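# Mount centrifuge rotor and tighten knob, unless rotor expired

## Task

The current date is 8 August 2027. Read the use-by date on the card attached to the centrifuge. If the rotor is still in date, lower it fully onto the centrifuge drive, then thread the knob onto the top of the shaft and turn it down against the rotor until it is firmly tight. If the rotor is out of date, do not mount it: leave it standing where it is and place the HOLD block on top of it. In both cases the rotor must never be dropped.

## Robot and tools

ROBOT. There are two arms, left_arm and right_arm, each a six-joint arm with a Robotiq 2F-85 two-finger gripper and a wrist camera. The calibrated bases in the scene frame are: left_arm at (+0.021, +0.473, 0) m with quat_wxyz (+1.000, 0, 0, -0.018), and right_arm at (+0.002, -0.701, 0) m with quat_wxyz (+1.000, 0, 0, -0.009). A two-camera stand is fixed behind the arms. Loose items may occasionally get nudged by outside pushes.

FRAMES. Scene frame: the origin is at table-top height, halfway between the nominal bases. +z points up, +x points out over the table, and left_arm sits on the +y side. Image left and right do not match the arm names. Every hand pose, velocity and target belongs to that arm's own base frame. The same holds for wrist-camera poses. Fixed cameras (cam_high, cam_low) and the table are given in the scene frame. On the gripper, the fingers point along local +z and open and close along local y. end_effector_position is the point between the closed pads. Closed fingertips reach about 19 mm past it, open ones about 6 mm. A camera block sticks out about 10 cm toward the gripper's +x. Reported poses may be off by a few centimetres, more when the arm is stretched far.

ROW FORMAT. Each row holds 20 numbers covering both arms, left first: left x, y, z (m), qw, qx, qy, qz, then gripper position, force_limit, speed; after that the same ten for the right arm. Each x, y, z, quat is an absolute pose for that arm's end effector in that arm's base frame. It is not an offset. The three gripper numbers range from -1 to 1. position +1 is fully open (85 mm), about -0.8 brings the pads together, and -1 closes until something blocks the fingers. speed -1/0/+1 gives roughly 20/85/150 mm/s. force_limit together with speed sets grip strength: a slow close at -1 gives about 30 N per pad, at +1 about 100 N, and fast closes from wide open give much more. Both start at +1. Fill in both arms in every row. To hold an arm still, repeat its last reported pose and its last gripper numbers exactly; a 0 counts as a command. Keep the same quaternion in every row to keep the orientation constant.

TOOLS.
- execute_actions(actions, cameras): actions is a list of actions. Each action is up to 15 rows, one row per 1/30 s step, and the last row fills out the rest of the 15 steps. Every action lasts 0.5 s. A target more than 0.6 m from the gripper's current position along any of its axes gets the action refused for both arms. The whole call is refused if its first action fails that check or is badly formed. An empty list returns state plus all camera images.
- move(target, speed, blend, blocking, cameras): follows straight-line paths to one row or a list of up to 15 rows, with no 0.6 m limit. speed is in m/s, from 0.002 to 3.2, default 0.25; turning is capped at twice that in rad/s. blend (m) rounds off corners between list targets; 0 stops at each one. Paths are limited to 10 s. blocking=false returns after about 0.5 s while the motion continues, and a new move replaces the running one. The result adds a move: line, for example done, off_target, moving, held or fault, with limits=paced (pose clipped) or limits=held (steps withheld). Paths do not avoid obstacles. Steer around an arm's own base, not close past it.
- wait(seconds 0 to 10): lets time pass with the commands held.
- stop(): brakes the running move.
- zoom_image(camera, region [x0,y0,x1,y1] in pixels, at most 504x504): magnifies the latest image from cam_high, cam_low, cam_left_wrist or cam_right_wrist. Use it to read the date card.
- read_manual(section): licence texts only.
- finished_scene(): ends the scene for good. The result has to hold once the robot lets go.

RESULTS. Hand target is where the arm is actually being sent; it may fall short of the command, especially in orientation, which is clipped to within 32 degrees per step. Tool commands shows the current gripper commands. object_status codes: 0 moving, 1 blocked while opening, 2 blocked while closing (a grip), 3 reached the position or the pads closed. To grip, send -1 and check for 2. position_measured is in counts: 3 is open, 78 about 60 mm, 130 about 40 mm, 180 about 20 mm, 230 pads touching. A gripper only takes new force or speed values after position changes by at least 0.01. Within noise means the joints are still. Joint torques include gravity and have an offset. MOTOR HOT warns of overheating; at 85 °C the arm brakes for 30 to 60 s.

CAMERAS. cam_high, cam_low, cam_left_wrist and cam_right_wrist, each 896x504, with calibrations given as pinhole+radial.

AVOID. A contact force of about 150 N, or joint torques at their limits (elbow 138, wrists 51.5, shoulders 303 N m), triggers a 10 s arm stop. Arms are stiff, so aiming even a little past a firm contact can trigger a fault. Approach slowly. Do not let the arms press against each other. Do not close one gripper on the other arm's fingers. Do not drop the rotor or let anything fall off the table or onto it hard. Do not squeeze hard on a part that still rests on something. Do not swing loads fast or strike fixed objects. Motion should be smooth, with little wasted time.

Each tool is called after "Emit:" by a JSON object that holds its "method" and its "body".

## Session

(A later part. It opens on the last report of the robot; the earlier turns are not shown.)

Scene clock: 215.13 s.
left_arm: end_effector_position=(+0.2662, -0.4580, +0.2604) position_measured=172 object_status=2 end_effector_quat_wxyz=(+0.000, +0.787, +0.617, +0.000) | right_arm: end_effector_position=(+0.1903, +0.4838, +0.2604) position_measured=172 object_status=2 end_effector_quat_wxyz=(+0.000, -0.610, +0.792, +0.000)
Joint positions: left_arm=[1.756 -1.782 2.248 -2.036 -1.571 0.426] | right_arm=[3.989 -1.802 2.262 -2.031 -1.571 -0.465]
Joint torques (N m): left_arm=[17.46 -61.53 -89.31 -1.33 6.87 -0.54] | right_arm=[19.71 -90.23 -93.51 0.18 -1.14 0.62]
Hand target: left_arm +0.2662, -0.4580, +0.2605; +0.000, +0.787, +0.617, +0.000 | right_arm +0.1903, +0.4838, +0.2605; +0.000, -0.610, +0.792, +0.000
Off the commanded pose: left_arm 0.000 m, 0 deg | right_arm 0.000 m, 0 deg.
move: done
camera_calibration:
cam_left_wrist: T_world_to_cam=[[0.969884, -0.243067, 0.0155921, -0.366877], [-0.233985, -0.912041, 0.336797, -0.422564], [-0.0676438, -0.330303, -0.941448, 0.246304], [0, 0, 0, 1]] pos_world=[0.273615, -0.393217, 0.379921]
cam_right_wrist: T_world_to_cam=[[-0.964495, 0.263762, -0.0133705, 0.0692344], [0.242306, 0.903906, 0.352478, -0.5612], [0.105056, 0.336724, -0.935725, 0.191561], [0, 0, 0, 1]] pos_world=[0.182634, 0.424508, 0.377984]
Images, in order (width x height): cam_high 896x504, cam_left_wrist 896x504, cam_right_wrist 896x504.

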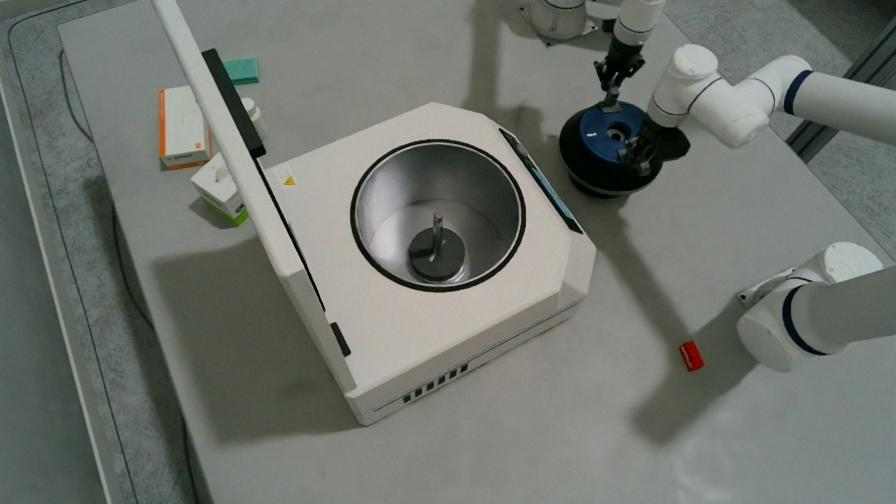

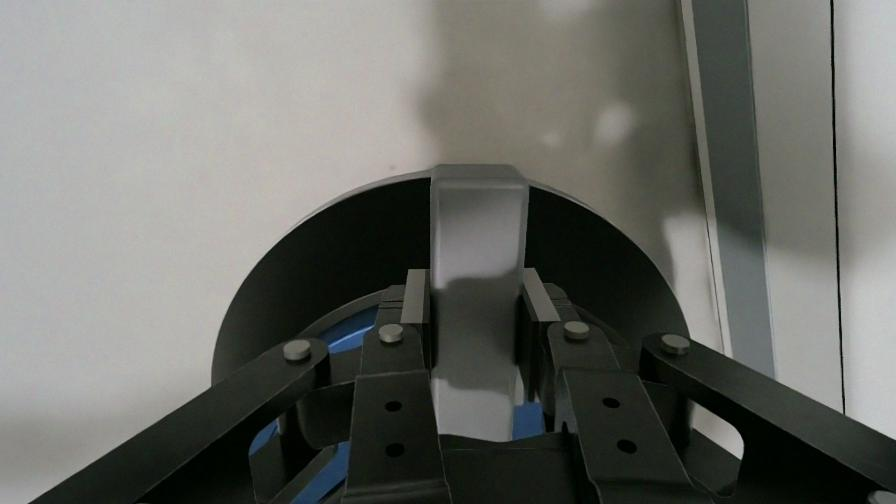

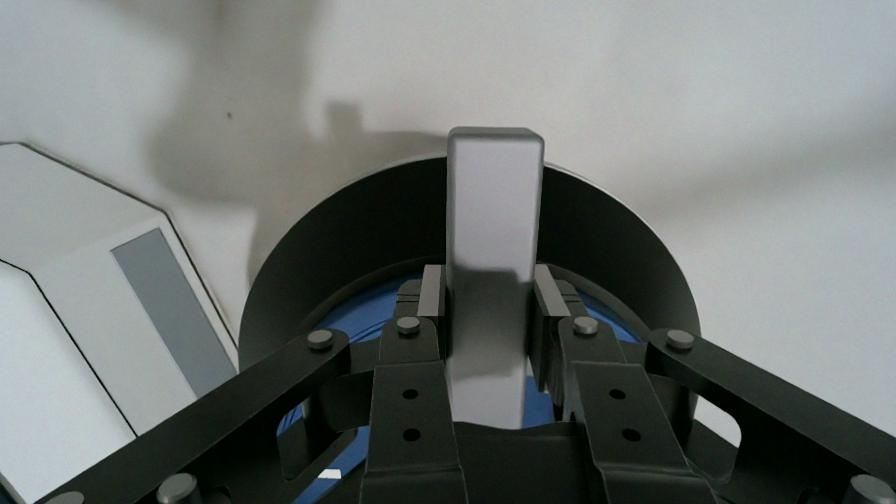

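Emit:
{"method": "move", "body": {"target": [[0.2662,-0.4580,0.2306,0,0.7869,0.6170,0,-1,0.2,-1,0.1903,0.4838,0.2306,0,0.6101,-0.7923,0,-1,0.2,-1],[0.2662,-0.4580,0.2306,0,0.7869,0.6170,0,1,0.2,0,0.1903,0.4838,0.2306,0,0.6101,-0.7923,0,1,0.2,0],[0.2662,-0.4580,0.34,0,0.7869,0.6170,0,1,0.2,0,0.1903,0.4838,0.34,0,0.6101,-0.7923,0,1,0.2,0],[0.7198,-0.4003,0.43,0,0.4843,0.8749,0,1,0.2,0,0.8342,0.5551,0.43,0,0.8705,-0.4922,0,1,0.2,0]], "speed": [0.06,0.1,0.3,0.5], "blend": [0,0,0.03,0], "cameras": ["all"]}}

Scene clock: 250.40 s.
left_arm: end_effector_position=(+0.7198, -0.4003, +0.4300) position_measured=3 object_status=3 end_effector_quat_wxyz=(+0.000, +0.484, +0.875, +0.000) | right_arm: end_effector_position=(+0.8341, +0.5551, +0.4300) position_measured=3 object_status=3 end_effector_quat_wxyz=(+0.000, +0.870, -0.492, +0.000)
Joint positions: left_arm=[2.417 -1.371 1.526 -1.726 -1.571 0.286] | right_arm=[3.551 -1.066 1.107 -1.612 -1.571 -1.703]
Joint torques (N m): left_arm=[21.4 -47.81 -76.16 -1.14 -1.42 -2.32] | right_arm=[-19.53 -124.69 -85.24 -2.84 -2.48 -2.23]
Hand target: left_arm +0.7198, -0.4003, +0.4300; +0.000, +0.484, +0.875, +0.000 | right_arm +0.8342, +0.5551, +0.4300; +0.000, +0.870, -0.492, +0.000
Off the commanded pose: left_arm 0.000 m, 0 deg | right_arm 0.000 m, 0 deg.
move: done
camera_calibration:
cam_left_wrist: T_world_to_cam=[[0.849837, 0.526815, 0.0156001, -0.400797], [0.491624, -0.803041, 0.336795, -0.799604], [0.189956, -0.278552, -0.941449, 0.291005], [0, 0, 0, 1]] pos_world=[0.678438, -0.34991, 0.549521]
cam_right_wrist: T_world_to_cam=[[-0.861239, -0.508025, -0.0133356, 1.01602], [-0.479514, 0.803653, 0.352431, -0.183679], [-0.168327, 0.309922, -0.935743, 0.501634], [0, 0, 0, 1]] pos_world=[0.871401, 0.508312, 0.547684]

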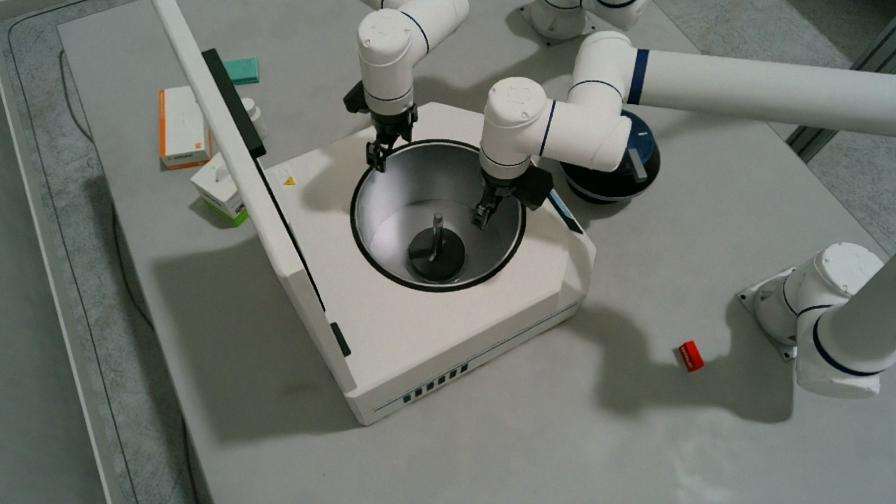

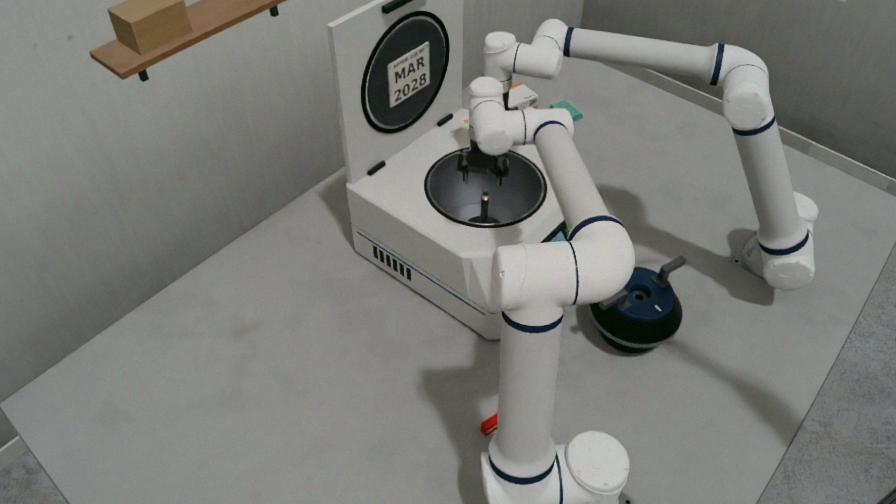

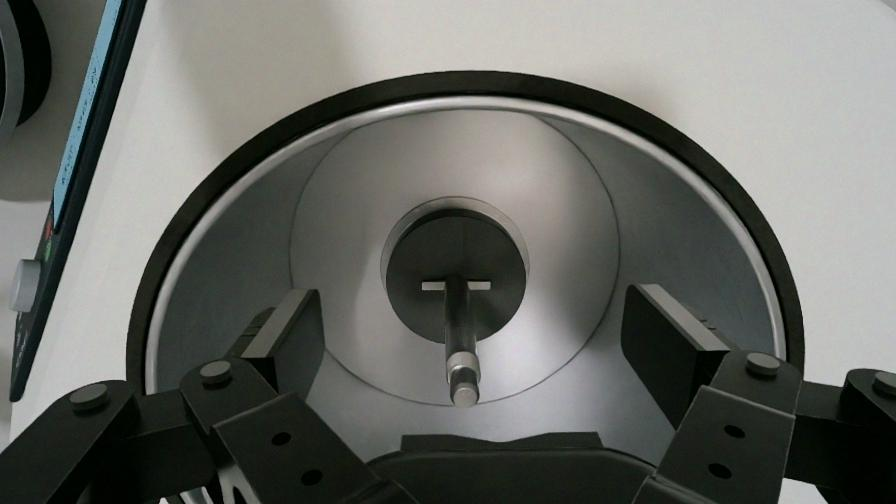

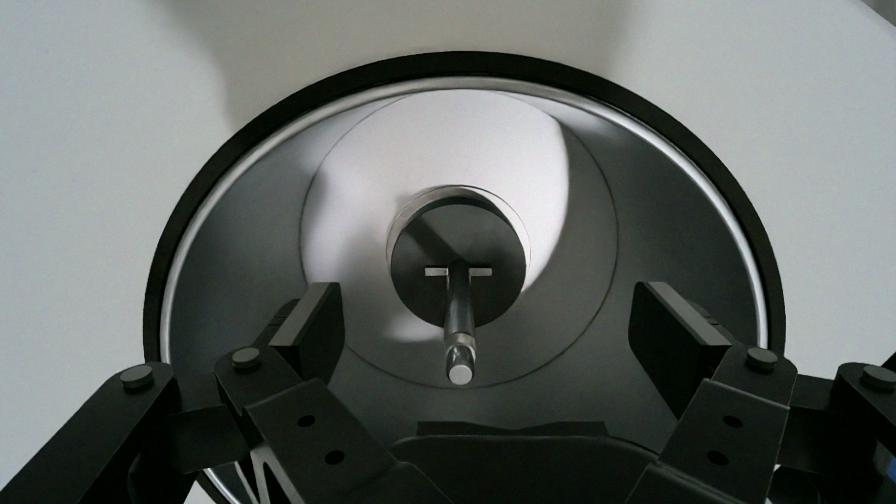

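Emit:
{"method": "zoom_image", "body": {"camera": "cam_left_wrist", "region": [376, 250, 536, 420]}}

Emit:
{"method": "zoom_image", "body": {"camera": "cam_right_wrist", "region": [376, 230, 536, 400]}}

Scaled by 2.965 from the camera's 896x504 image, which has a finer 1280x720 frame.

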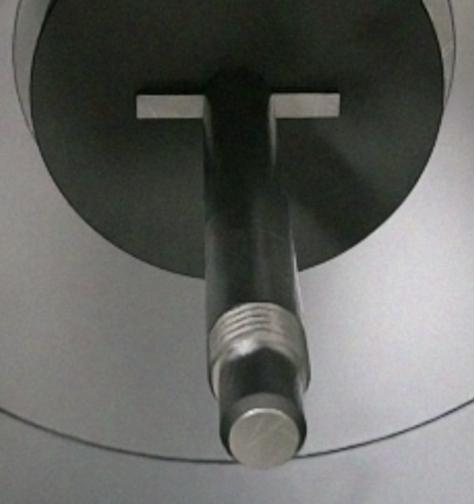

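Scaled by 2.965 from the camera's 896x504 image, which has a finer 1280x720 frame.

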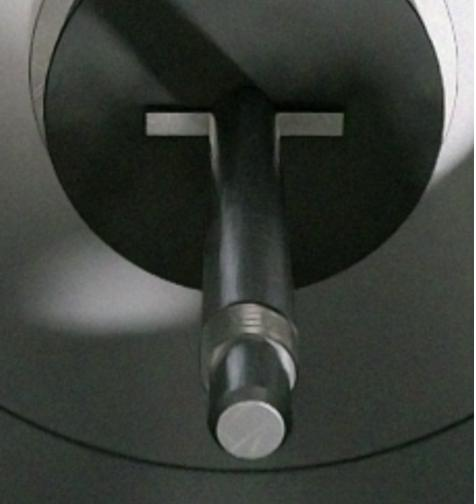

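Emit:
{"method": "move", "body": {"target": [[0.2662,-0.4580,0.34,0,0.7869,0.6170,0,1,0.2,0,0.1903,0.4838,0.34,0,0.6101,-0.7923,0,1,0.2,0],[0.2662,-0.4580,0.315,0,0.7869,0.6170,0,1,0.2,0,0.1903,0.4838,0.315,0,0.6101,-0.7923,0,1,0.2,0]], "speed": [0.6,0.2], "blend": [0.02,0], "cameras": ["cam_left_wrist","cam_right_wrist"]}}

Emit:
{"method": "zoom_image", "body": {"camera": "cam_left_wrist", "region": [310, 130, 610, 430]}}

Emit:
{"method": "zoom_image", "body": {"camera": "cam_right_wrist", "region": [330, 110, 630, 410]}}

Scene clock: 330.10 s.
left_arm: end_effector_position=(+0.2662, -0.4580, +0.3151) position_measured=3 object_status=3 end_effector_quat_wxyz=(+0.000, +0.787, +0.617, +0.000) | right_arm: end_effector_position=(+0.1904, +0.4838, +0.3151) position_measured=3 object_status=3 end_effector_quat_wxyz=(+0.000, -0.610, +0.792, +0.000)
Joint positions: left_arm=[1.756 -1.826 2.175 -1.92 -1.571 0.426] | right_arm=[3.989 -1.846 2.189 -1.914 -1.571 -0.465]
Joint torques (N m): left_arm=[-9.41 -5.5 -43.46 -13.09 2.94 -2.53] | right_arm=[21.81 -16.23 -60.04 -9.42 -2.51 2.5]
Hand target: left_arm +0.2662, -0.4580, +0.3150; +0.000, +0.787, +0.617, +0.000 | right_arm +0.1903, +0.4838, +0.3150; +0.000, -0.610, +0.792, +0.000
Off the commanded pose: left_arm 0.000 m, 0 deg | right_arm 0.000 m, 0 deg.
move: done; blend cut to 0.0125 m at target 1
camera_calibration:
cam_left_wrist: T_world_to_cam=[[0.969907, -0.242977, 0.0155592, -0.367686], [-0.23389, -0.912065, 0.336799, -0.441023], [-0.0676435, -0.330303, -0.941448, 0.297801], [0, 0, 0, 1]] pos_world=[0.273615, -0.393217, 0.434621]
cam_right_wrist: T_world_to_cam=[[-0.964505, 0.26373, -0.0132798, 0.0700396], [0.24231, 0.903914, 0.352455, -0.580534], [0.104957, 0.336727, -0.935734, 0.242849], [0, 0, 0, 1]] pos_world=[0.182734, 0.424508, 0.432784]
Images, in order (width x height): cam_left_wrist 896x504, cam_right_wrist 896x504.

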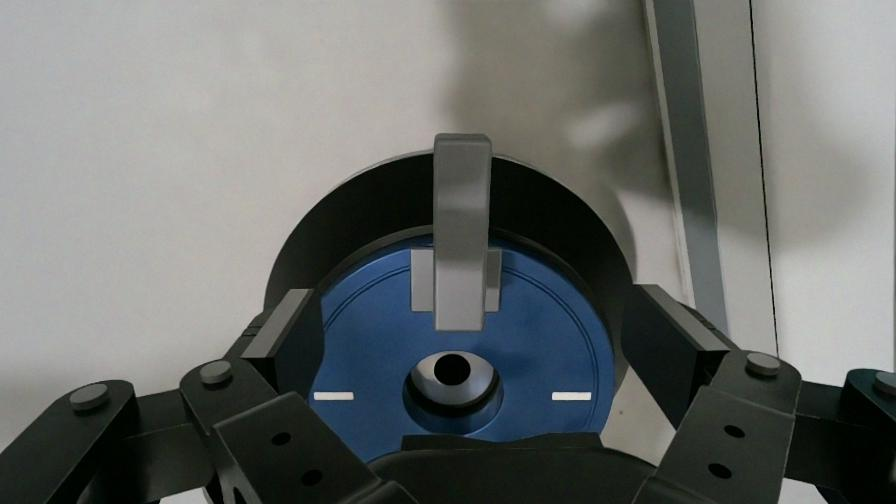

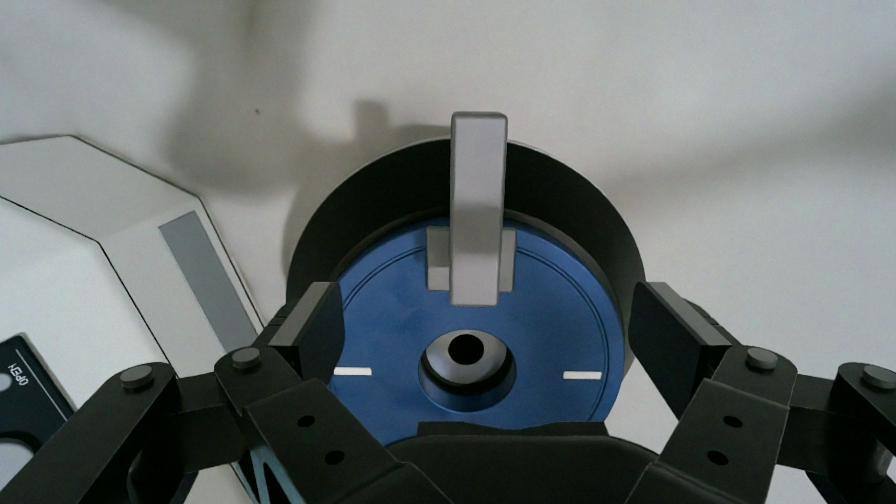

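Scaled by 1.680 from the camera's 896x504 image, which has a finer 1280x720 frame.

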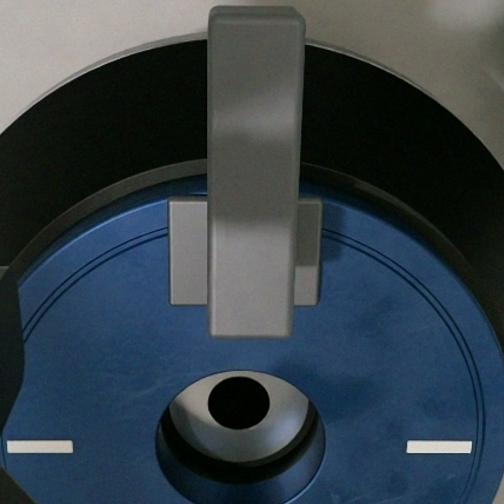

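Scaled by 1.680 from the camera's 896x504 image, which has a finer 1280x720 frame.

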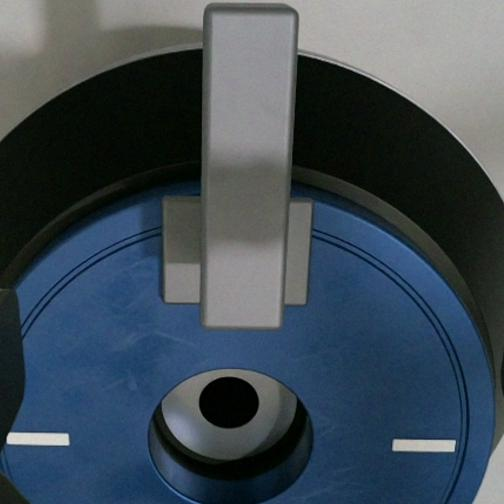

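Emit:
{"method": "move", "body": {"target": [[0.2662,-0.4580,0.2305,0,0.7869,0.6170,0,1,0.2,0,0.1903,0.4838,0.2305,0,0.6101,-0.7923,0,1,0.2,0],[0.2662,-0.4580,0.2305,0,0.7869,0.6170,0,-1,0.3,-1,0.1903,0.4838,0.2305,0,0.6101,-0.7923,0,-1,0.3,-1],[0.2662,-0.4580,0.2605,0,0.7869,0.6170,0,-1,0.3,-1,0.1903,0.4838,0.2605,0,0.6101,-0.7923,0,-1,0.3,-1]], "speed": [0.15,0.1,0.06], "cameras": ["cam_left_wrist","cam_right_wrist"]}}

Scene clock: 376.20 s.
left_arm: end_effector_position=(+0.2662, -0.4580, +0.2604) position_measured=172 object_status=2 end_effector_quat_wxyz=(+0.000, +0.787, +0.617, +0.000) | right_arm: end_effector_position=(+0.1903, +0.4838, +0.2604) position_measured=172 object_status=2 end_effector_quat_wxyz=(+0.000, -0.610, +0.792, +0.000)
Joint positions: left_arm=[1.756 -1.782 2.248 -2.036 -1.571 0.426] | right_arm=[3.989 -1.802 2.262 -2.031 -1.571 -0.465]
Joint torques (N m): left_arm=[31.06 -63.48 -86.16 0.29 5.53 -0.5] | right_arm=[21.37 -95.57 -91 1.2 -1.6 0.39]
Hand target: left_arm +0.2662, -0.4580, +0.2605; +0.000, +0.787, +0.617, +0.000 | right_arm +0.1903, +0.4838, +0.2605; +0.000, -0.610, +0.792, +0.000
Off the commanded pose: left_arm 0.000 m, 0 deg | right_arm 0.000 m, 0 deg.
move: done
camera_calibration:
cam_left_wrist: T_world_to_cam=[[0.969884, -0.243067, 0.0155921, -0.366877], [-0.233985, -0.912041, 0.336797, -0.422564], [-0.0676438, -0.330303, -0.941448, 0.246304], [0, 0, 0, 1]] pos_world=[0.273615, -0.393217, 0.379921]
cam_right_wrist: T_world_to_cam=[[-0.964472, 0.263849, -0.0133375, 0.0691809], [0.242399, 0.903881, 0.35248, -0.561206], [0.105057, 0.336724, -0.935724, 0.19156], [0, 0, 0, 1]] pos_world=[0.182634, 0.424508, 0.377984]
Images, in order (width x height): cam_left_wrist 896x504, cam_right_wrist 896x504.

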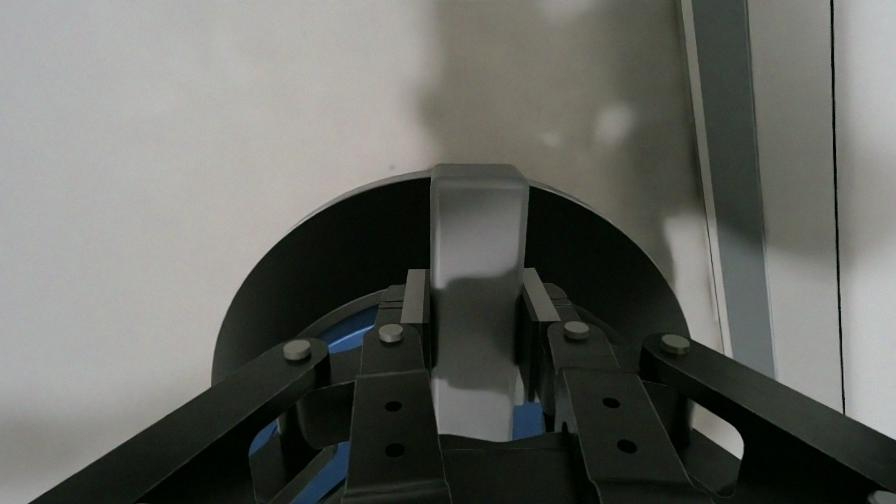

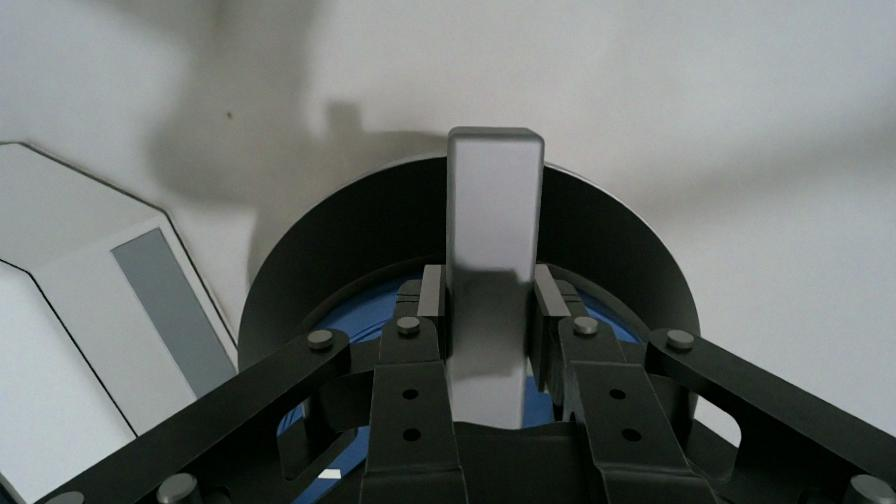

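Emit:
{"method": "move", "body": {"target": [[0.2662,-0.4580,0.5655,0,0.7869,0.6170,0,-1,0.3,-1,0.1903,0.4838,0.5655,0,0.6101,-0.7923,0,-1,0.3,-1],[0.3426,-0.4426,0.5655,0,0.7433,0.6690,0,-1,0.3,-1,0.2984,0.4911,0.5655,0,0.6625,-0.7491,0,-1,0.3,-1],[0.4187,-0.4292,0.5655,0,0.6962,0.7178,0,-1,0.3,-1,0.4067,0.5006,0.5655,0,0.7118,-0.7024,0,-1,0.3,-1],[0.4949,-0.4180,0.5655,0,0.6459,0.7634,0,-1,0.3,-1,0.5151,0.5123,0.5655,0,0.7577,-0.6526,0,-1,0.3,-1],[0.5714,-0.4091,0.5655,0,0.5927,0.8054,0,-1,0.3,-1,0.6234,0.5262,0.5655,0,0.8002,-0.5997,0,-1,0.3,-1],[0.6485,-0.4022,0.5655,0,0.5367,0.8438,0,-1,0.3,-1,0.7309,0.5420,0.5655,0,0.8391,-0.5440,0,-1,0.3,-1],[0.7264,-0.3973,0.5655,0,0.4782,0.8782,0,-1,0.3,-1,0.8377,0.5600,0.5655,0,0.8740,-0.4859,0,-1,0.3,-1]], "speed": 0.25, "blend": [0.02,0.02,0.02,0.02,0.02,0.02,0], "cameras": ["all"]}}

Scene clock: 390.77 s.
left_arm: end_effector_position=(+0.7264, -0.3973, +0.5655) position_measured=172 object_status=2 end_effector_quat_wxyz=(+0.000, +0.478, +0.878, +0.000) | right_arm: end_effector_position=(+0.8377, +0.5599, +0.5655) position_measured=172 object_status=2 end_effector_quat_wxyz=(+0.000, +0.874, -0.486, +0.000)
Joint positions: left_arm=[2.425 -1.372 1.289 -1.488 -1.571 0.281] | right_arm=[3.554 -1.031 0.814 -1.354 -1.571 -1.715]
Joint torques (N m): left_arm=[32.73 -73.9 -104.91 -6.42 3.17 -3.79] | right_arm=[-23.23 -188.55 -116.65 -3.47 -3.74 -4.14]
Hand target: left_arm +0.7264, -0.3973, +0.5655; +0.000, +0.478, +0.878, +0.000 | right_arm +0.8377, +0.5600, +0.5655; +0.000, +0.874, -0.486, +0.000
Off the commanded pose: left_arm 0.000 m, 0 deg | right_arm 0.000 m, 0 deg.
move: done
camera_calibration:
cam_left_wrist: T_world_to_cam=[[0.842415, 0.538605, 0.0155552, -0.399947], [0.502771, -0.796094, 0.336832, -0.851445], [0.193803, -0.275932, -0.941436, 0.416391], [0, 0, 0, 1]] pos_world=[0.684305, -0.347522, 0.685021]
cam_right_wrist: T_world_to_cam=[[-0.853834, -0.520373, -0.0133929, 1.02404], [-0.491048, 0.796647, 0.352457, -0.220062], [-0.17274, 0.307517, -0.935732, 0.63256], [0, 0, 0, 1]] pos_world=[0.875571, 0.513673, 0.683184]

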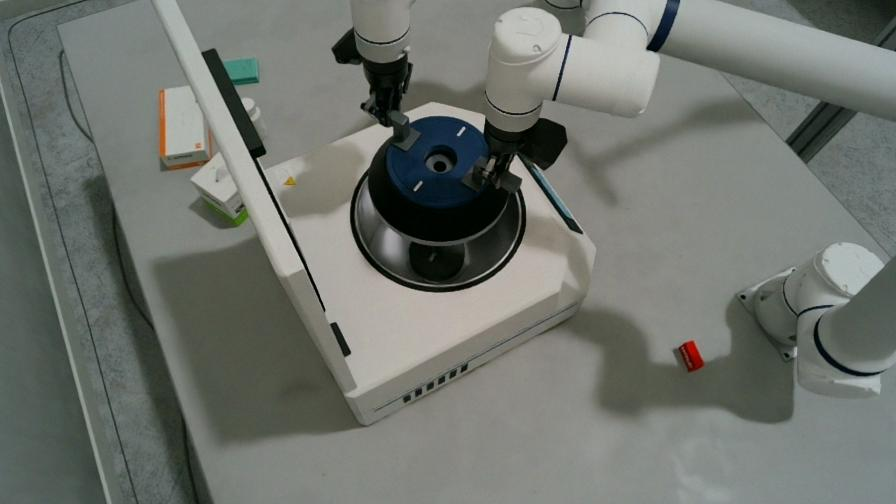

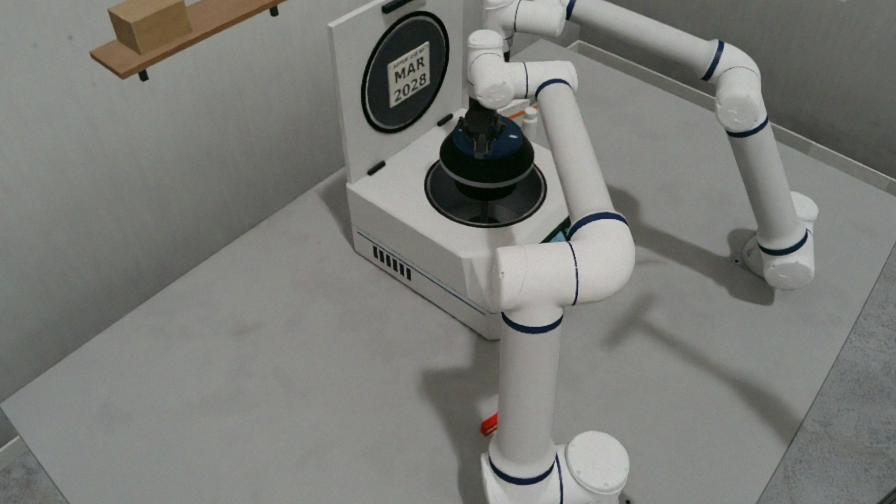

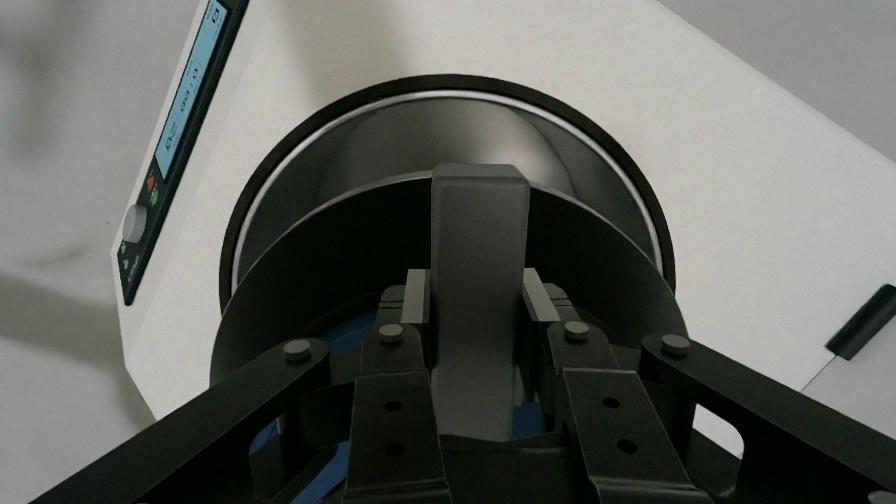

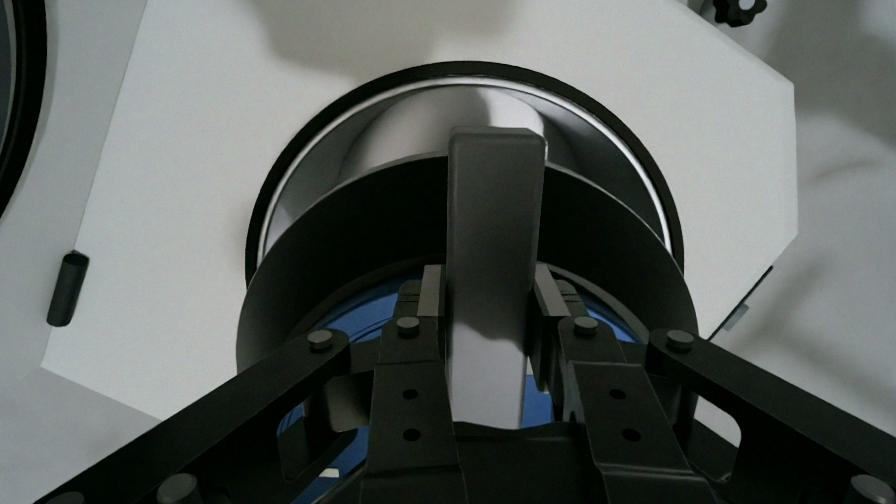

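Emit:
{"method": "move", "body": {"target": [[0.7264,-0.3973,0.535,0,0.4782,0.8782,0,-1,0.3,-1,0.8377,0.5600,0.535,0,0.8740,-0.4859,0,-1,0.3,-1],[0.7264,-0.3973,0.520,0,0.4782,0.8782,0,-1,0.3,-1,0.8377,0.5600,0.520,0,0.8740,-0.4859,0,-1,0.3,-1]], "speed": [0.1,0.03], "blend": [0.005,0], "cameras": ["cam_high","cam_low"]}}

Emit:
{"method": "zoom_image", "body": {"camera": "cam_high", "region": [390, 120, 490, 200]}}

Emit:
{"method": "zoom_image", "body": {"camera": "cam_low", "region": [410, 90, 560, 240]}}

Scene clock: 410.00 s.
left_arm: end_effector_position=(+0.7264, -0.3973, +0.5201) position_measured=172 object_status=2 end_effector_quat_wxyz=(+0.000, +0.478, +0.878, +0.000) | right_arm: end_effector_position=(+0.8377, +0.5600, +0.5201) position_measured=172 object_status=2 end_effector_quat_wxyz=(+0.000, +0.874, -0.486, +0.000)
Joint positions: left_arm=[2.425 -1.375 1.372 -1.568 -1.571 0.281] | right_arm=[3.554 -1.047 0.921 -1.444 -1.571 -1.715]
Joint torques (N m): left_arm=[28.53 -114.52 -74.32 -17.64 7.54 -2.73] | right_arm=[7.33 -230.42 -96.43 -12.15 -0.95 -2.99]
Hand target: left_arm +0.7264, -0.3973, +0.5200; +0.000, +0.478, +0.878, +0.000 | right_arm +0.8377, +0.5600, +0.5200; +0.000, +0.874, -0.486, +0.000
Off the commanded pose: left_arm 0.000 m, 0 deg | right_arm 0.000 m, 0 deg.
move: done
Images, in order (width x height): cam_high 896x504, cam_low 896x504.

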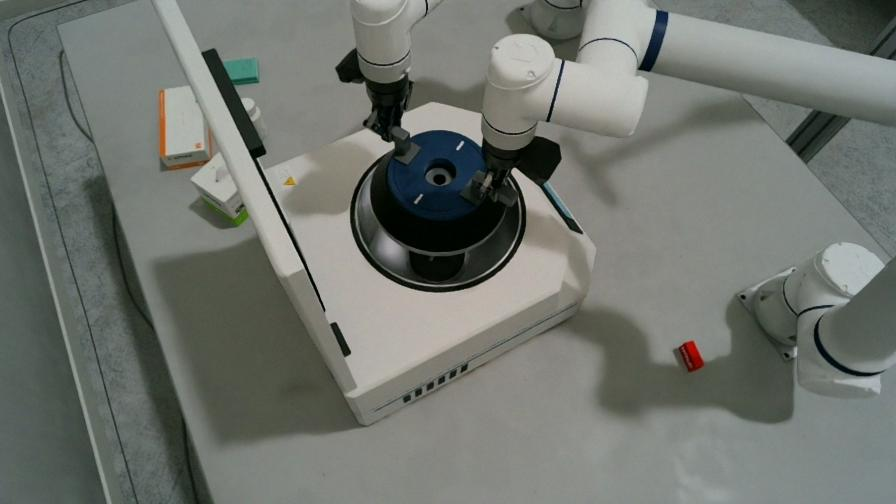

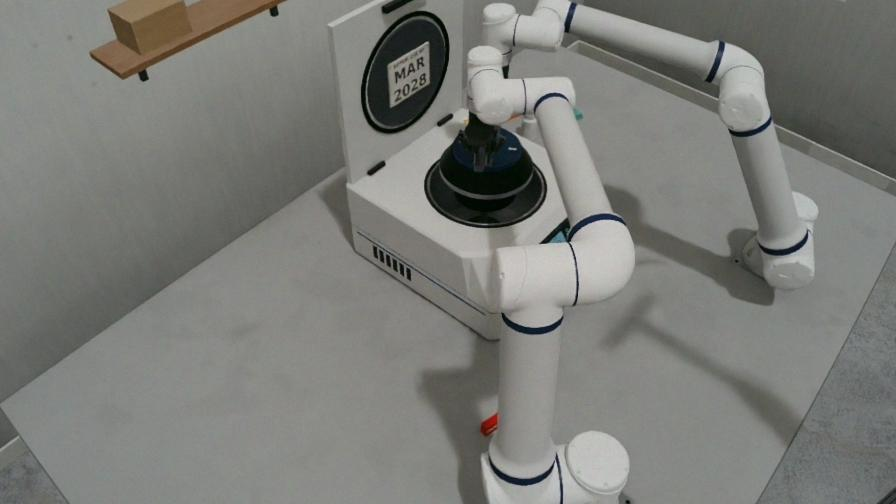

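Scaled by 5.040 from the camera's 896x504 image, which has a finer 1280x720 frame.

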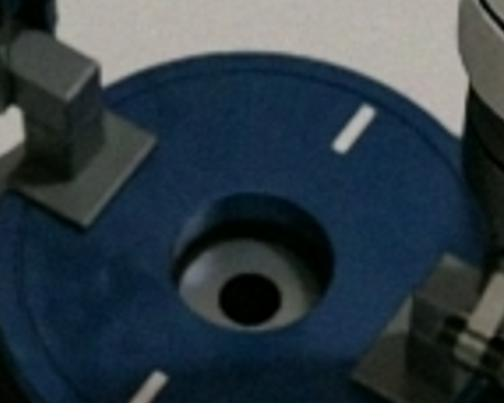

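Scaled by 3.360 from the camera's 896x504 image, which has a finer 1280x720 frame.

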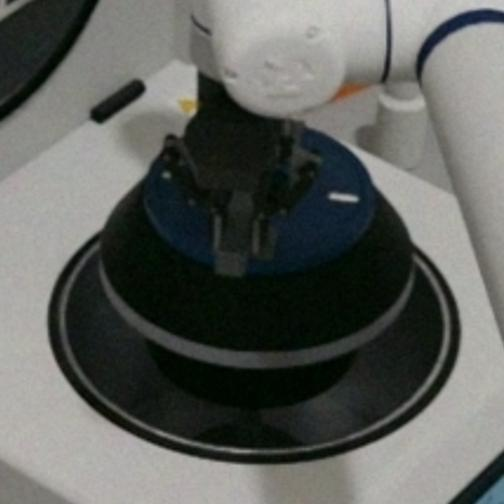

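Emit:
{"method": "move", "body": {"target": [[0.7264,-0.3973,0.480,0,0.4782,0.8782,0,-1,0.3,-1,0.8377,0.5600,0.480,0,0.8740,-0.4859,0,-1,0.3,-1]], "speed": 0.04, "cameras": ["cam_high"]}}

Emit:
{"method": "zoom_image", "body": {"camera": "cam_high", "region": [400, 130, 480, 220]}}

Scene clock: 425.57 s.
left_arm: end_effector_position=(+0.7264, -0.3973, +0.4801) position_measured=172 object_status=2 end_effector_quat_wxyz=(+0.000, +0.478, +0.878, +0.000) | right_arm: end_effector_position=(+0.8377, +0.5600, +0.4801) position_measured=172 object_status=2 end_effector_quat_wxyz=(+0.000, +0.874, -0.486, +0.000)
Joint positions: left_arm=[2.425 -1.373 1.44 -1.638 -1.571 0.281] | right_arm=[3.554 -1.054 1.002 -1.518 -1.571 -1.715]
Joint torques (N m): left_arm=[14.66 -79.54 -70.39 -15.56 6.52 -2.01] | right_arm=[-13.62 -226.28 -95.43 -12.48 -2.42 -2.23]
Hand target: left_arm +0.7264, -0.3973, +0.4800; +0.000, +0.478, +0.878, +0.000 | right_arm +0.8377, +0.5600, +0.4800; +0.000, +0.874, -0.486, +0.000
Off the commanded pose: left_arm 0.000 m, 0 deg | right_arm 0.000 m, 0 deg.
move: done
Images, in order (width x height): cam_high 896x504.

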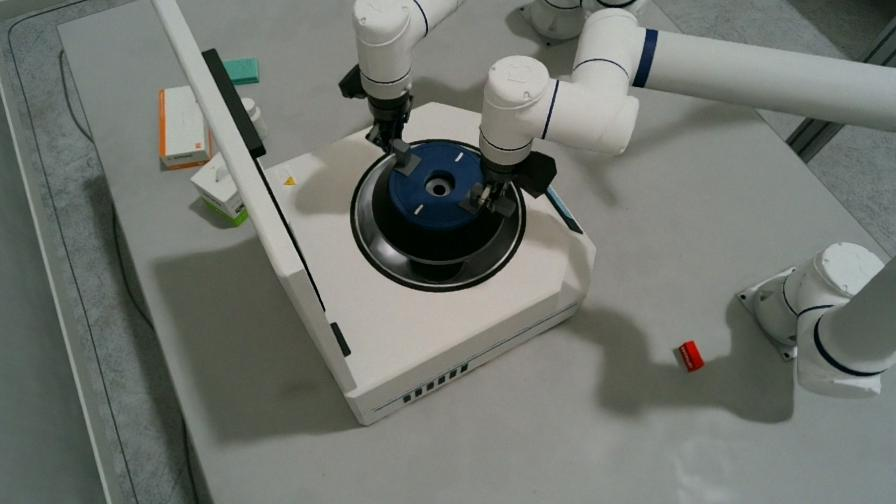

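Scaled by 5.600 from the camera's 896x504 image, which has a finer 1280x720 frame.

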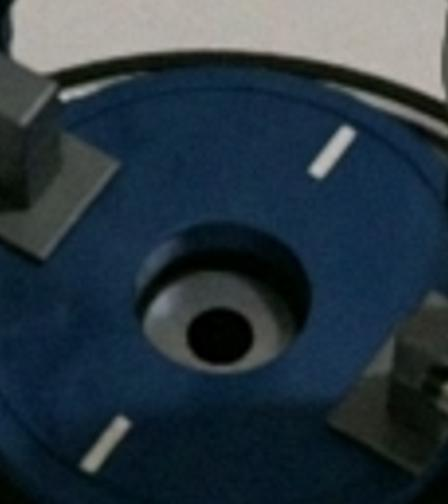

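Emit:
{"method": "move", "body": {"target": [[0.7264,-0.3973,0.430,0,0.4782,0.8782,0,-1,0.3,-1,0.8377,0.5600,0.430,0,0.8740,-0.4859,0,-1,0.3,-1]], "speed": 0.04, "cameras": ["cam_high"]}}

Emit:
{"method": "zoom_image", "body": {"camera": "cam_high", "region": [400, 140, 480, 230]}}

Scene clock: 430.87 s.
left_arm: end_effector_position=(+0.7264, -0.3973, +0.4302) position_measured=172 object_status=2 end_effector_quat_wxyz=(+0.000, +0.478, +0.878, +0.000) | right_arm: end_effector_position=(+0.8377, +0.5600, +0.4302) position_measured=172 object_status=2 end_effector_quat_wxyz=(+0.000, +0.874, -0.486, +0.000)
Joint positions: left_arm=[2.425 -1.364 1.517 -1.724 -1.571 0.281] | right_arm=[3.554 -1.055 1.091 -1.606 -1.571 -1.715]
Joint torques (N m): left_arm=[9.69 -77.69 -69.31 -13.58 5.81 -1.74] | right_arm=[5.87 -176.57 -91.53 -12.29 -3.56 -1.99]
Hand target: left_arm +0.7264, -0.3973, +0.4300; +0.000, +0.478, +0.878, +0.000 | right_arm +0.8377, +0.5600, +0.4300; +0.000, +0.874, -0.486, +0.000
Off the commanded pose: left_arm 0.000 m, 0 deg | right_arm 0.000 m, 0 deg.
move: done
Images, in order (width x height): cam_high 896x504.

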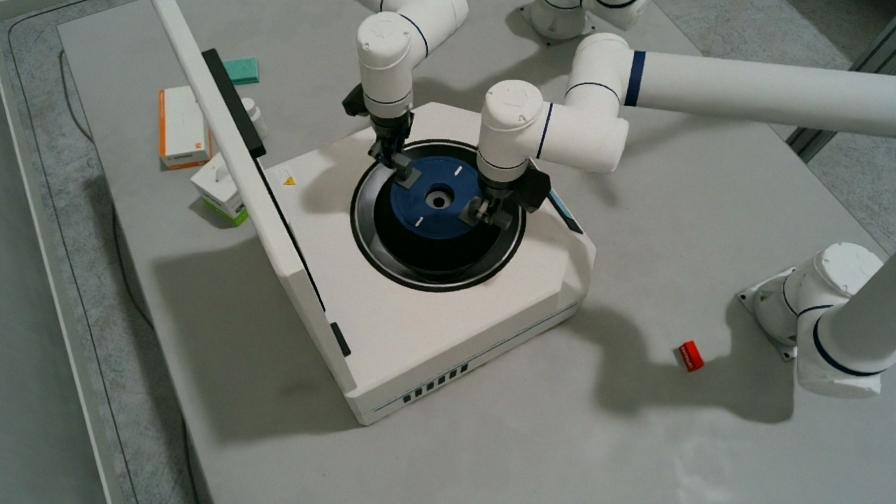

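Scaled by 5.600 from the camera's 896x504 image, which has a finer 1280x720 frame.

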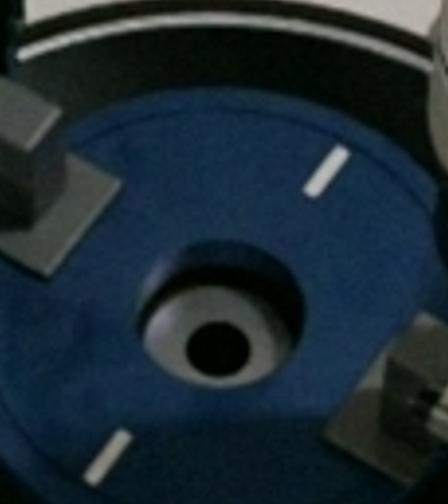

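Emit:
{"method": "move", "body": {"target": [[0.7264,-0.3973,0.375,0,0.4782,0.8782,0,-1,0.3,-1,0.8377,0.5600,0.375,0,0.8740,-0.4859,0,-1,0.3,-1]], "speed": 0.04, "cameras": ["cam_high","cam_low"]}}

Emit:
{"method": "zoom_image", "body": {"camera": "cam_high", "region": [400, 150, 480, 240]}}

Scene clock: 437.23 s.
left_arm: end_effector_position=(+0.7264, -0.3973, +0.3752) position_measured=172 object_status=2 end_effector_quat_wxyz=(+0.000, +0.478, +0.878, +0.000) | right_arm: end_effector_position=(+0.8377, +0.5600, +0.3752) position_measured=172 object_status=2 end_effector_quat_wxyz=(+0.000, +0.874, -0.486, +0.000)
Joint positions: left_arm=[2.425 -1.346 1.593 -1.818 -1.571 0.281] | right_arm=[3.554 -1.047 1.175 -1.699 -1.571 -1.715]
Joint torques (N m): left_arm=[18.87 -83.45 -64.52 -9.62 8.86 -1.86] | right_arm=[-26.78 -166.14 -85.67 -12.77 -4.72 -1.43]
Hand target: left_arm +0.7264, -0.3973, +0.3750; +0.000, +0.478, +0.878, +0.000 | right_arm +0.8377, +0.5600, +0.3750; +0.000, +0.874, -0.486, +0.000
Off the commanded pose: left_arm 0.000 m, 0 deg | right_arm 0.000 m, 0 deg.
move: done
Images, in order (width x height): cam_high 896x504, cam_low 896x504.

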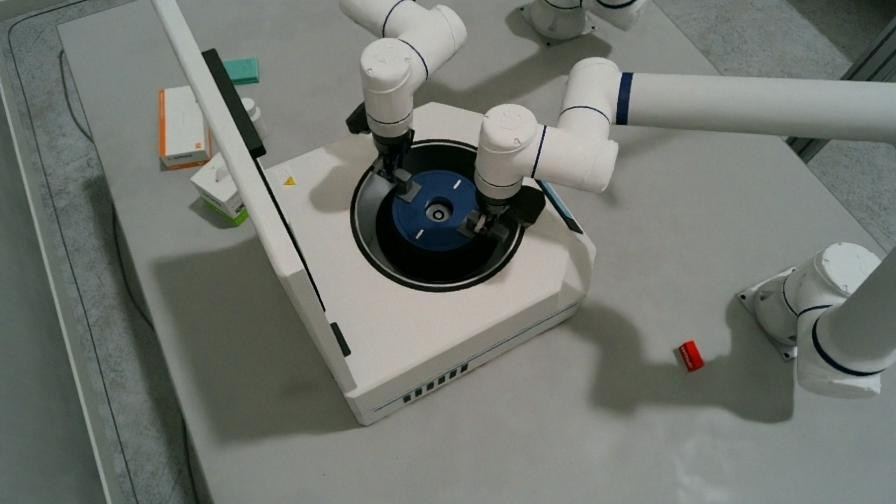

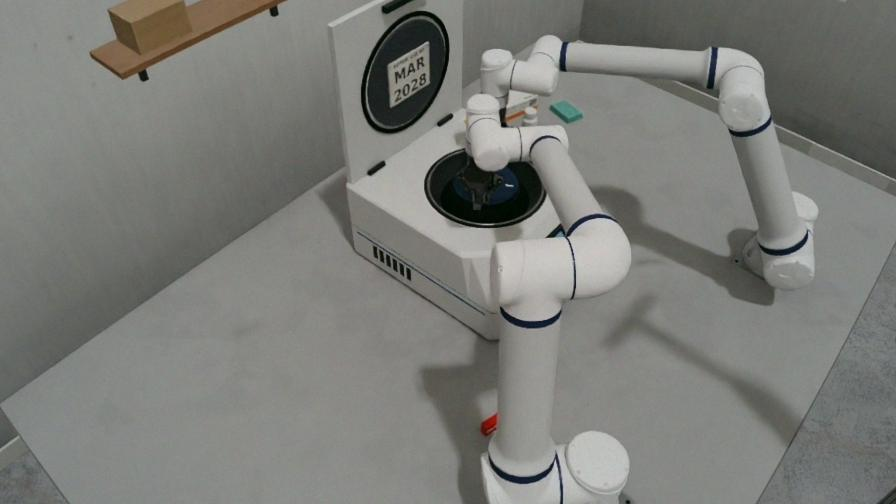

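Scaled by 5.600 from the camera's 896x504 image, which has a finer 1280x720 frame.

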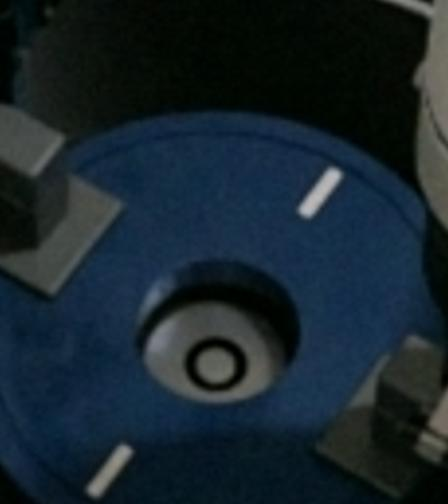

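Emit:
{"method": "move", "body": {"target": [[0.7264,-0.3973,0.350,0,0.4782,0.8782,0,-1,0.3,-1,0.8377,0.5600,0.350,0,0.8740,-0.4859,0,-1,0.3,-1]], "speed": 0.03, "cameras": ["cam_high"]}}

Emit:
{"method": "zoom_image", "body": {"camera": "cam_high", "region": [400, 150, 480, 240]}}

Scene clock: 442.03 s.
left_arm: end_effector_position=(+0.7264, -0.3973, +0.3502) position_measured=172 object_status=2 end_effector_quat_wxyz=(+0.000, +0.478, +0.878, +0.000) | right_arm: end_effector_position=(+0.8377, +0.5600, +0.3502) position_measured=172 object_status=2 end_effector_quat_wxyz=(+0.000, +0.874, -0.486, +0.000)
Joint positions: left_arm=[2.425 -1.335 1.625 -1.861 -1.571 0.281] | right_arm=[3.554 -1.041 1.209 -1.739 -1.571 -1.715]
Joint torques (N m): left_arm=[36.55 -80.22 -57.1 -6.71 11.11 -1.41] | right_arm=[-28.65 -161.43 -83.47 -13.62 -4.28 -1.37]
Hand target: left_arm +0.7264, -0.3973, +0.3500; +0.000, +0.478, +0.878, +0.000 | right_arm +0.8377, +0.5600, +0.3500; +0.000, +0.874, -0.486, +0.000
Off the commanded pose: left_arm 0.000 m, 0 deg | right_arm 0.000 m, 0 deg.
move: done
Images, in order (width x height): cam_high 896x504.

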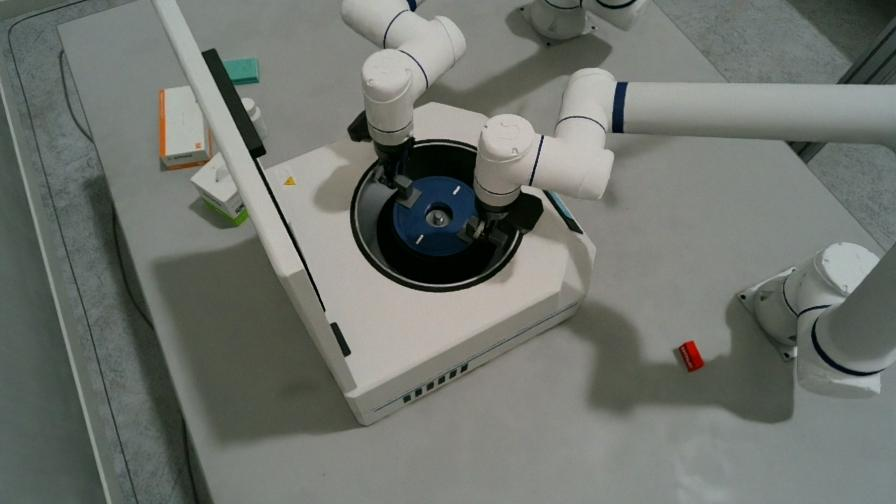

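Scaled by 5.600 from the camera's 896x504 image, which has a finer 1280x720 frame.

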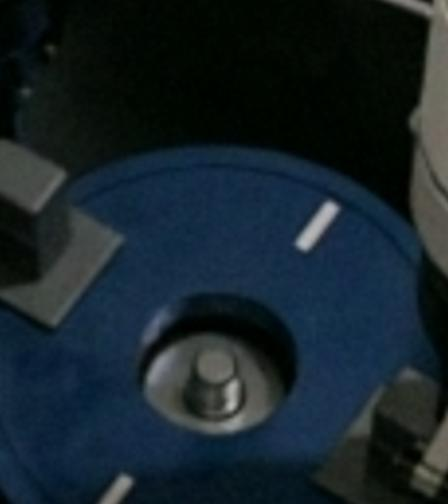

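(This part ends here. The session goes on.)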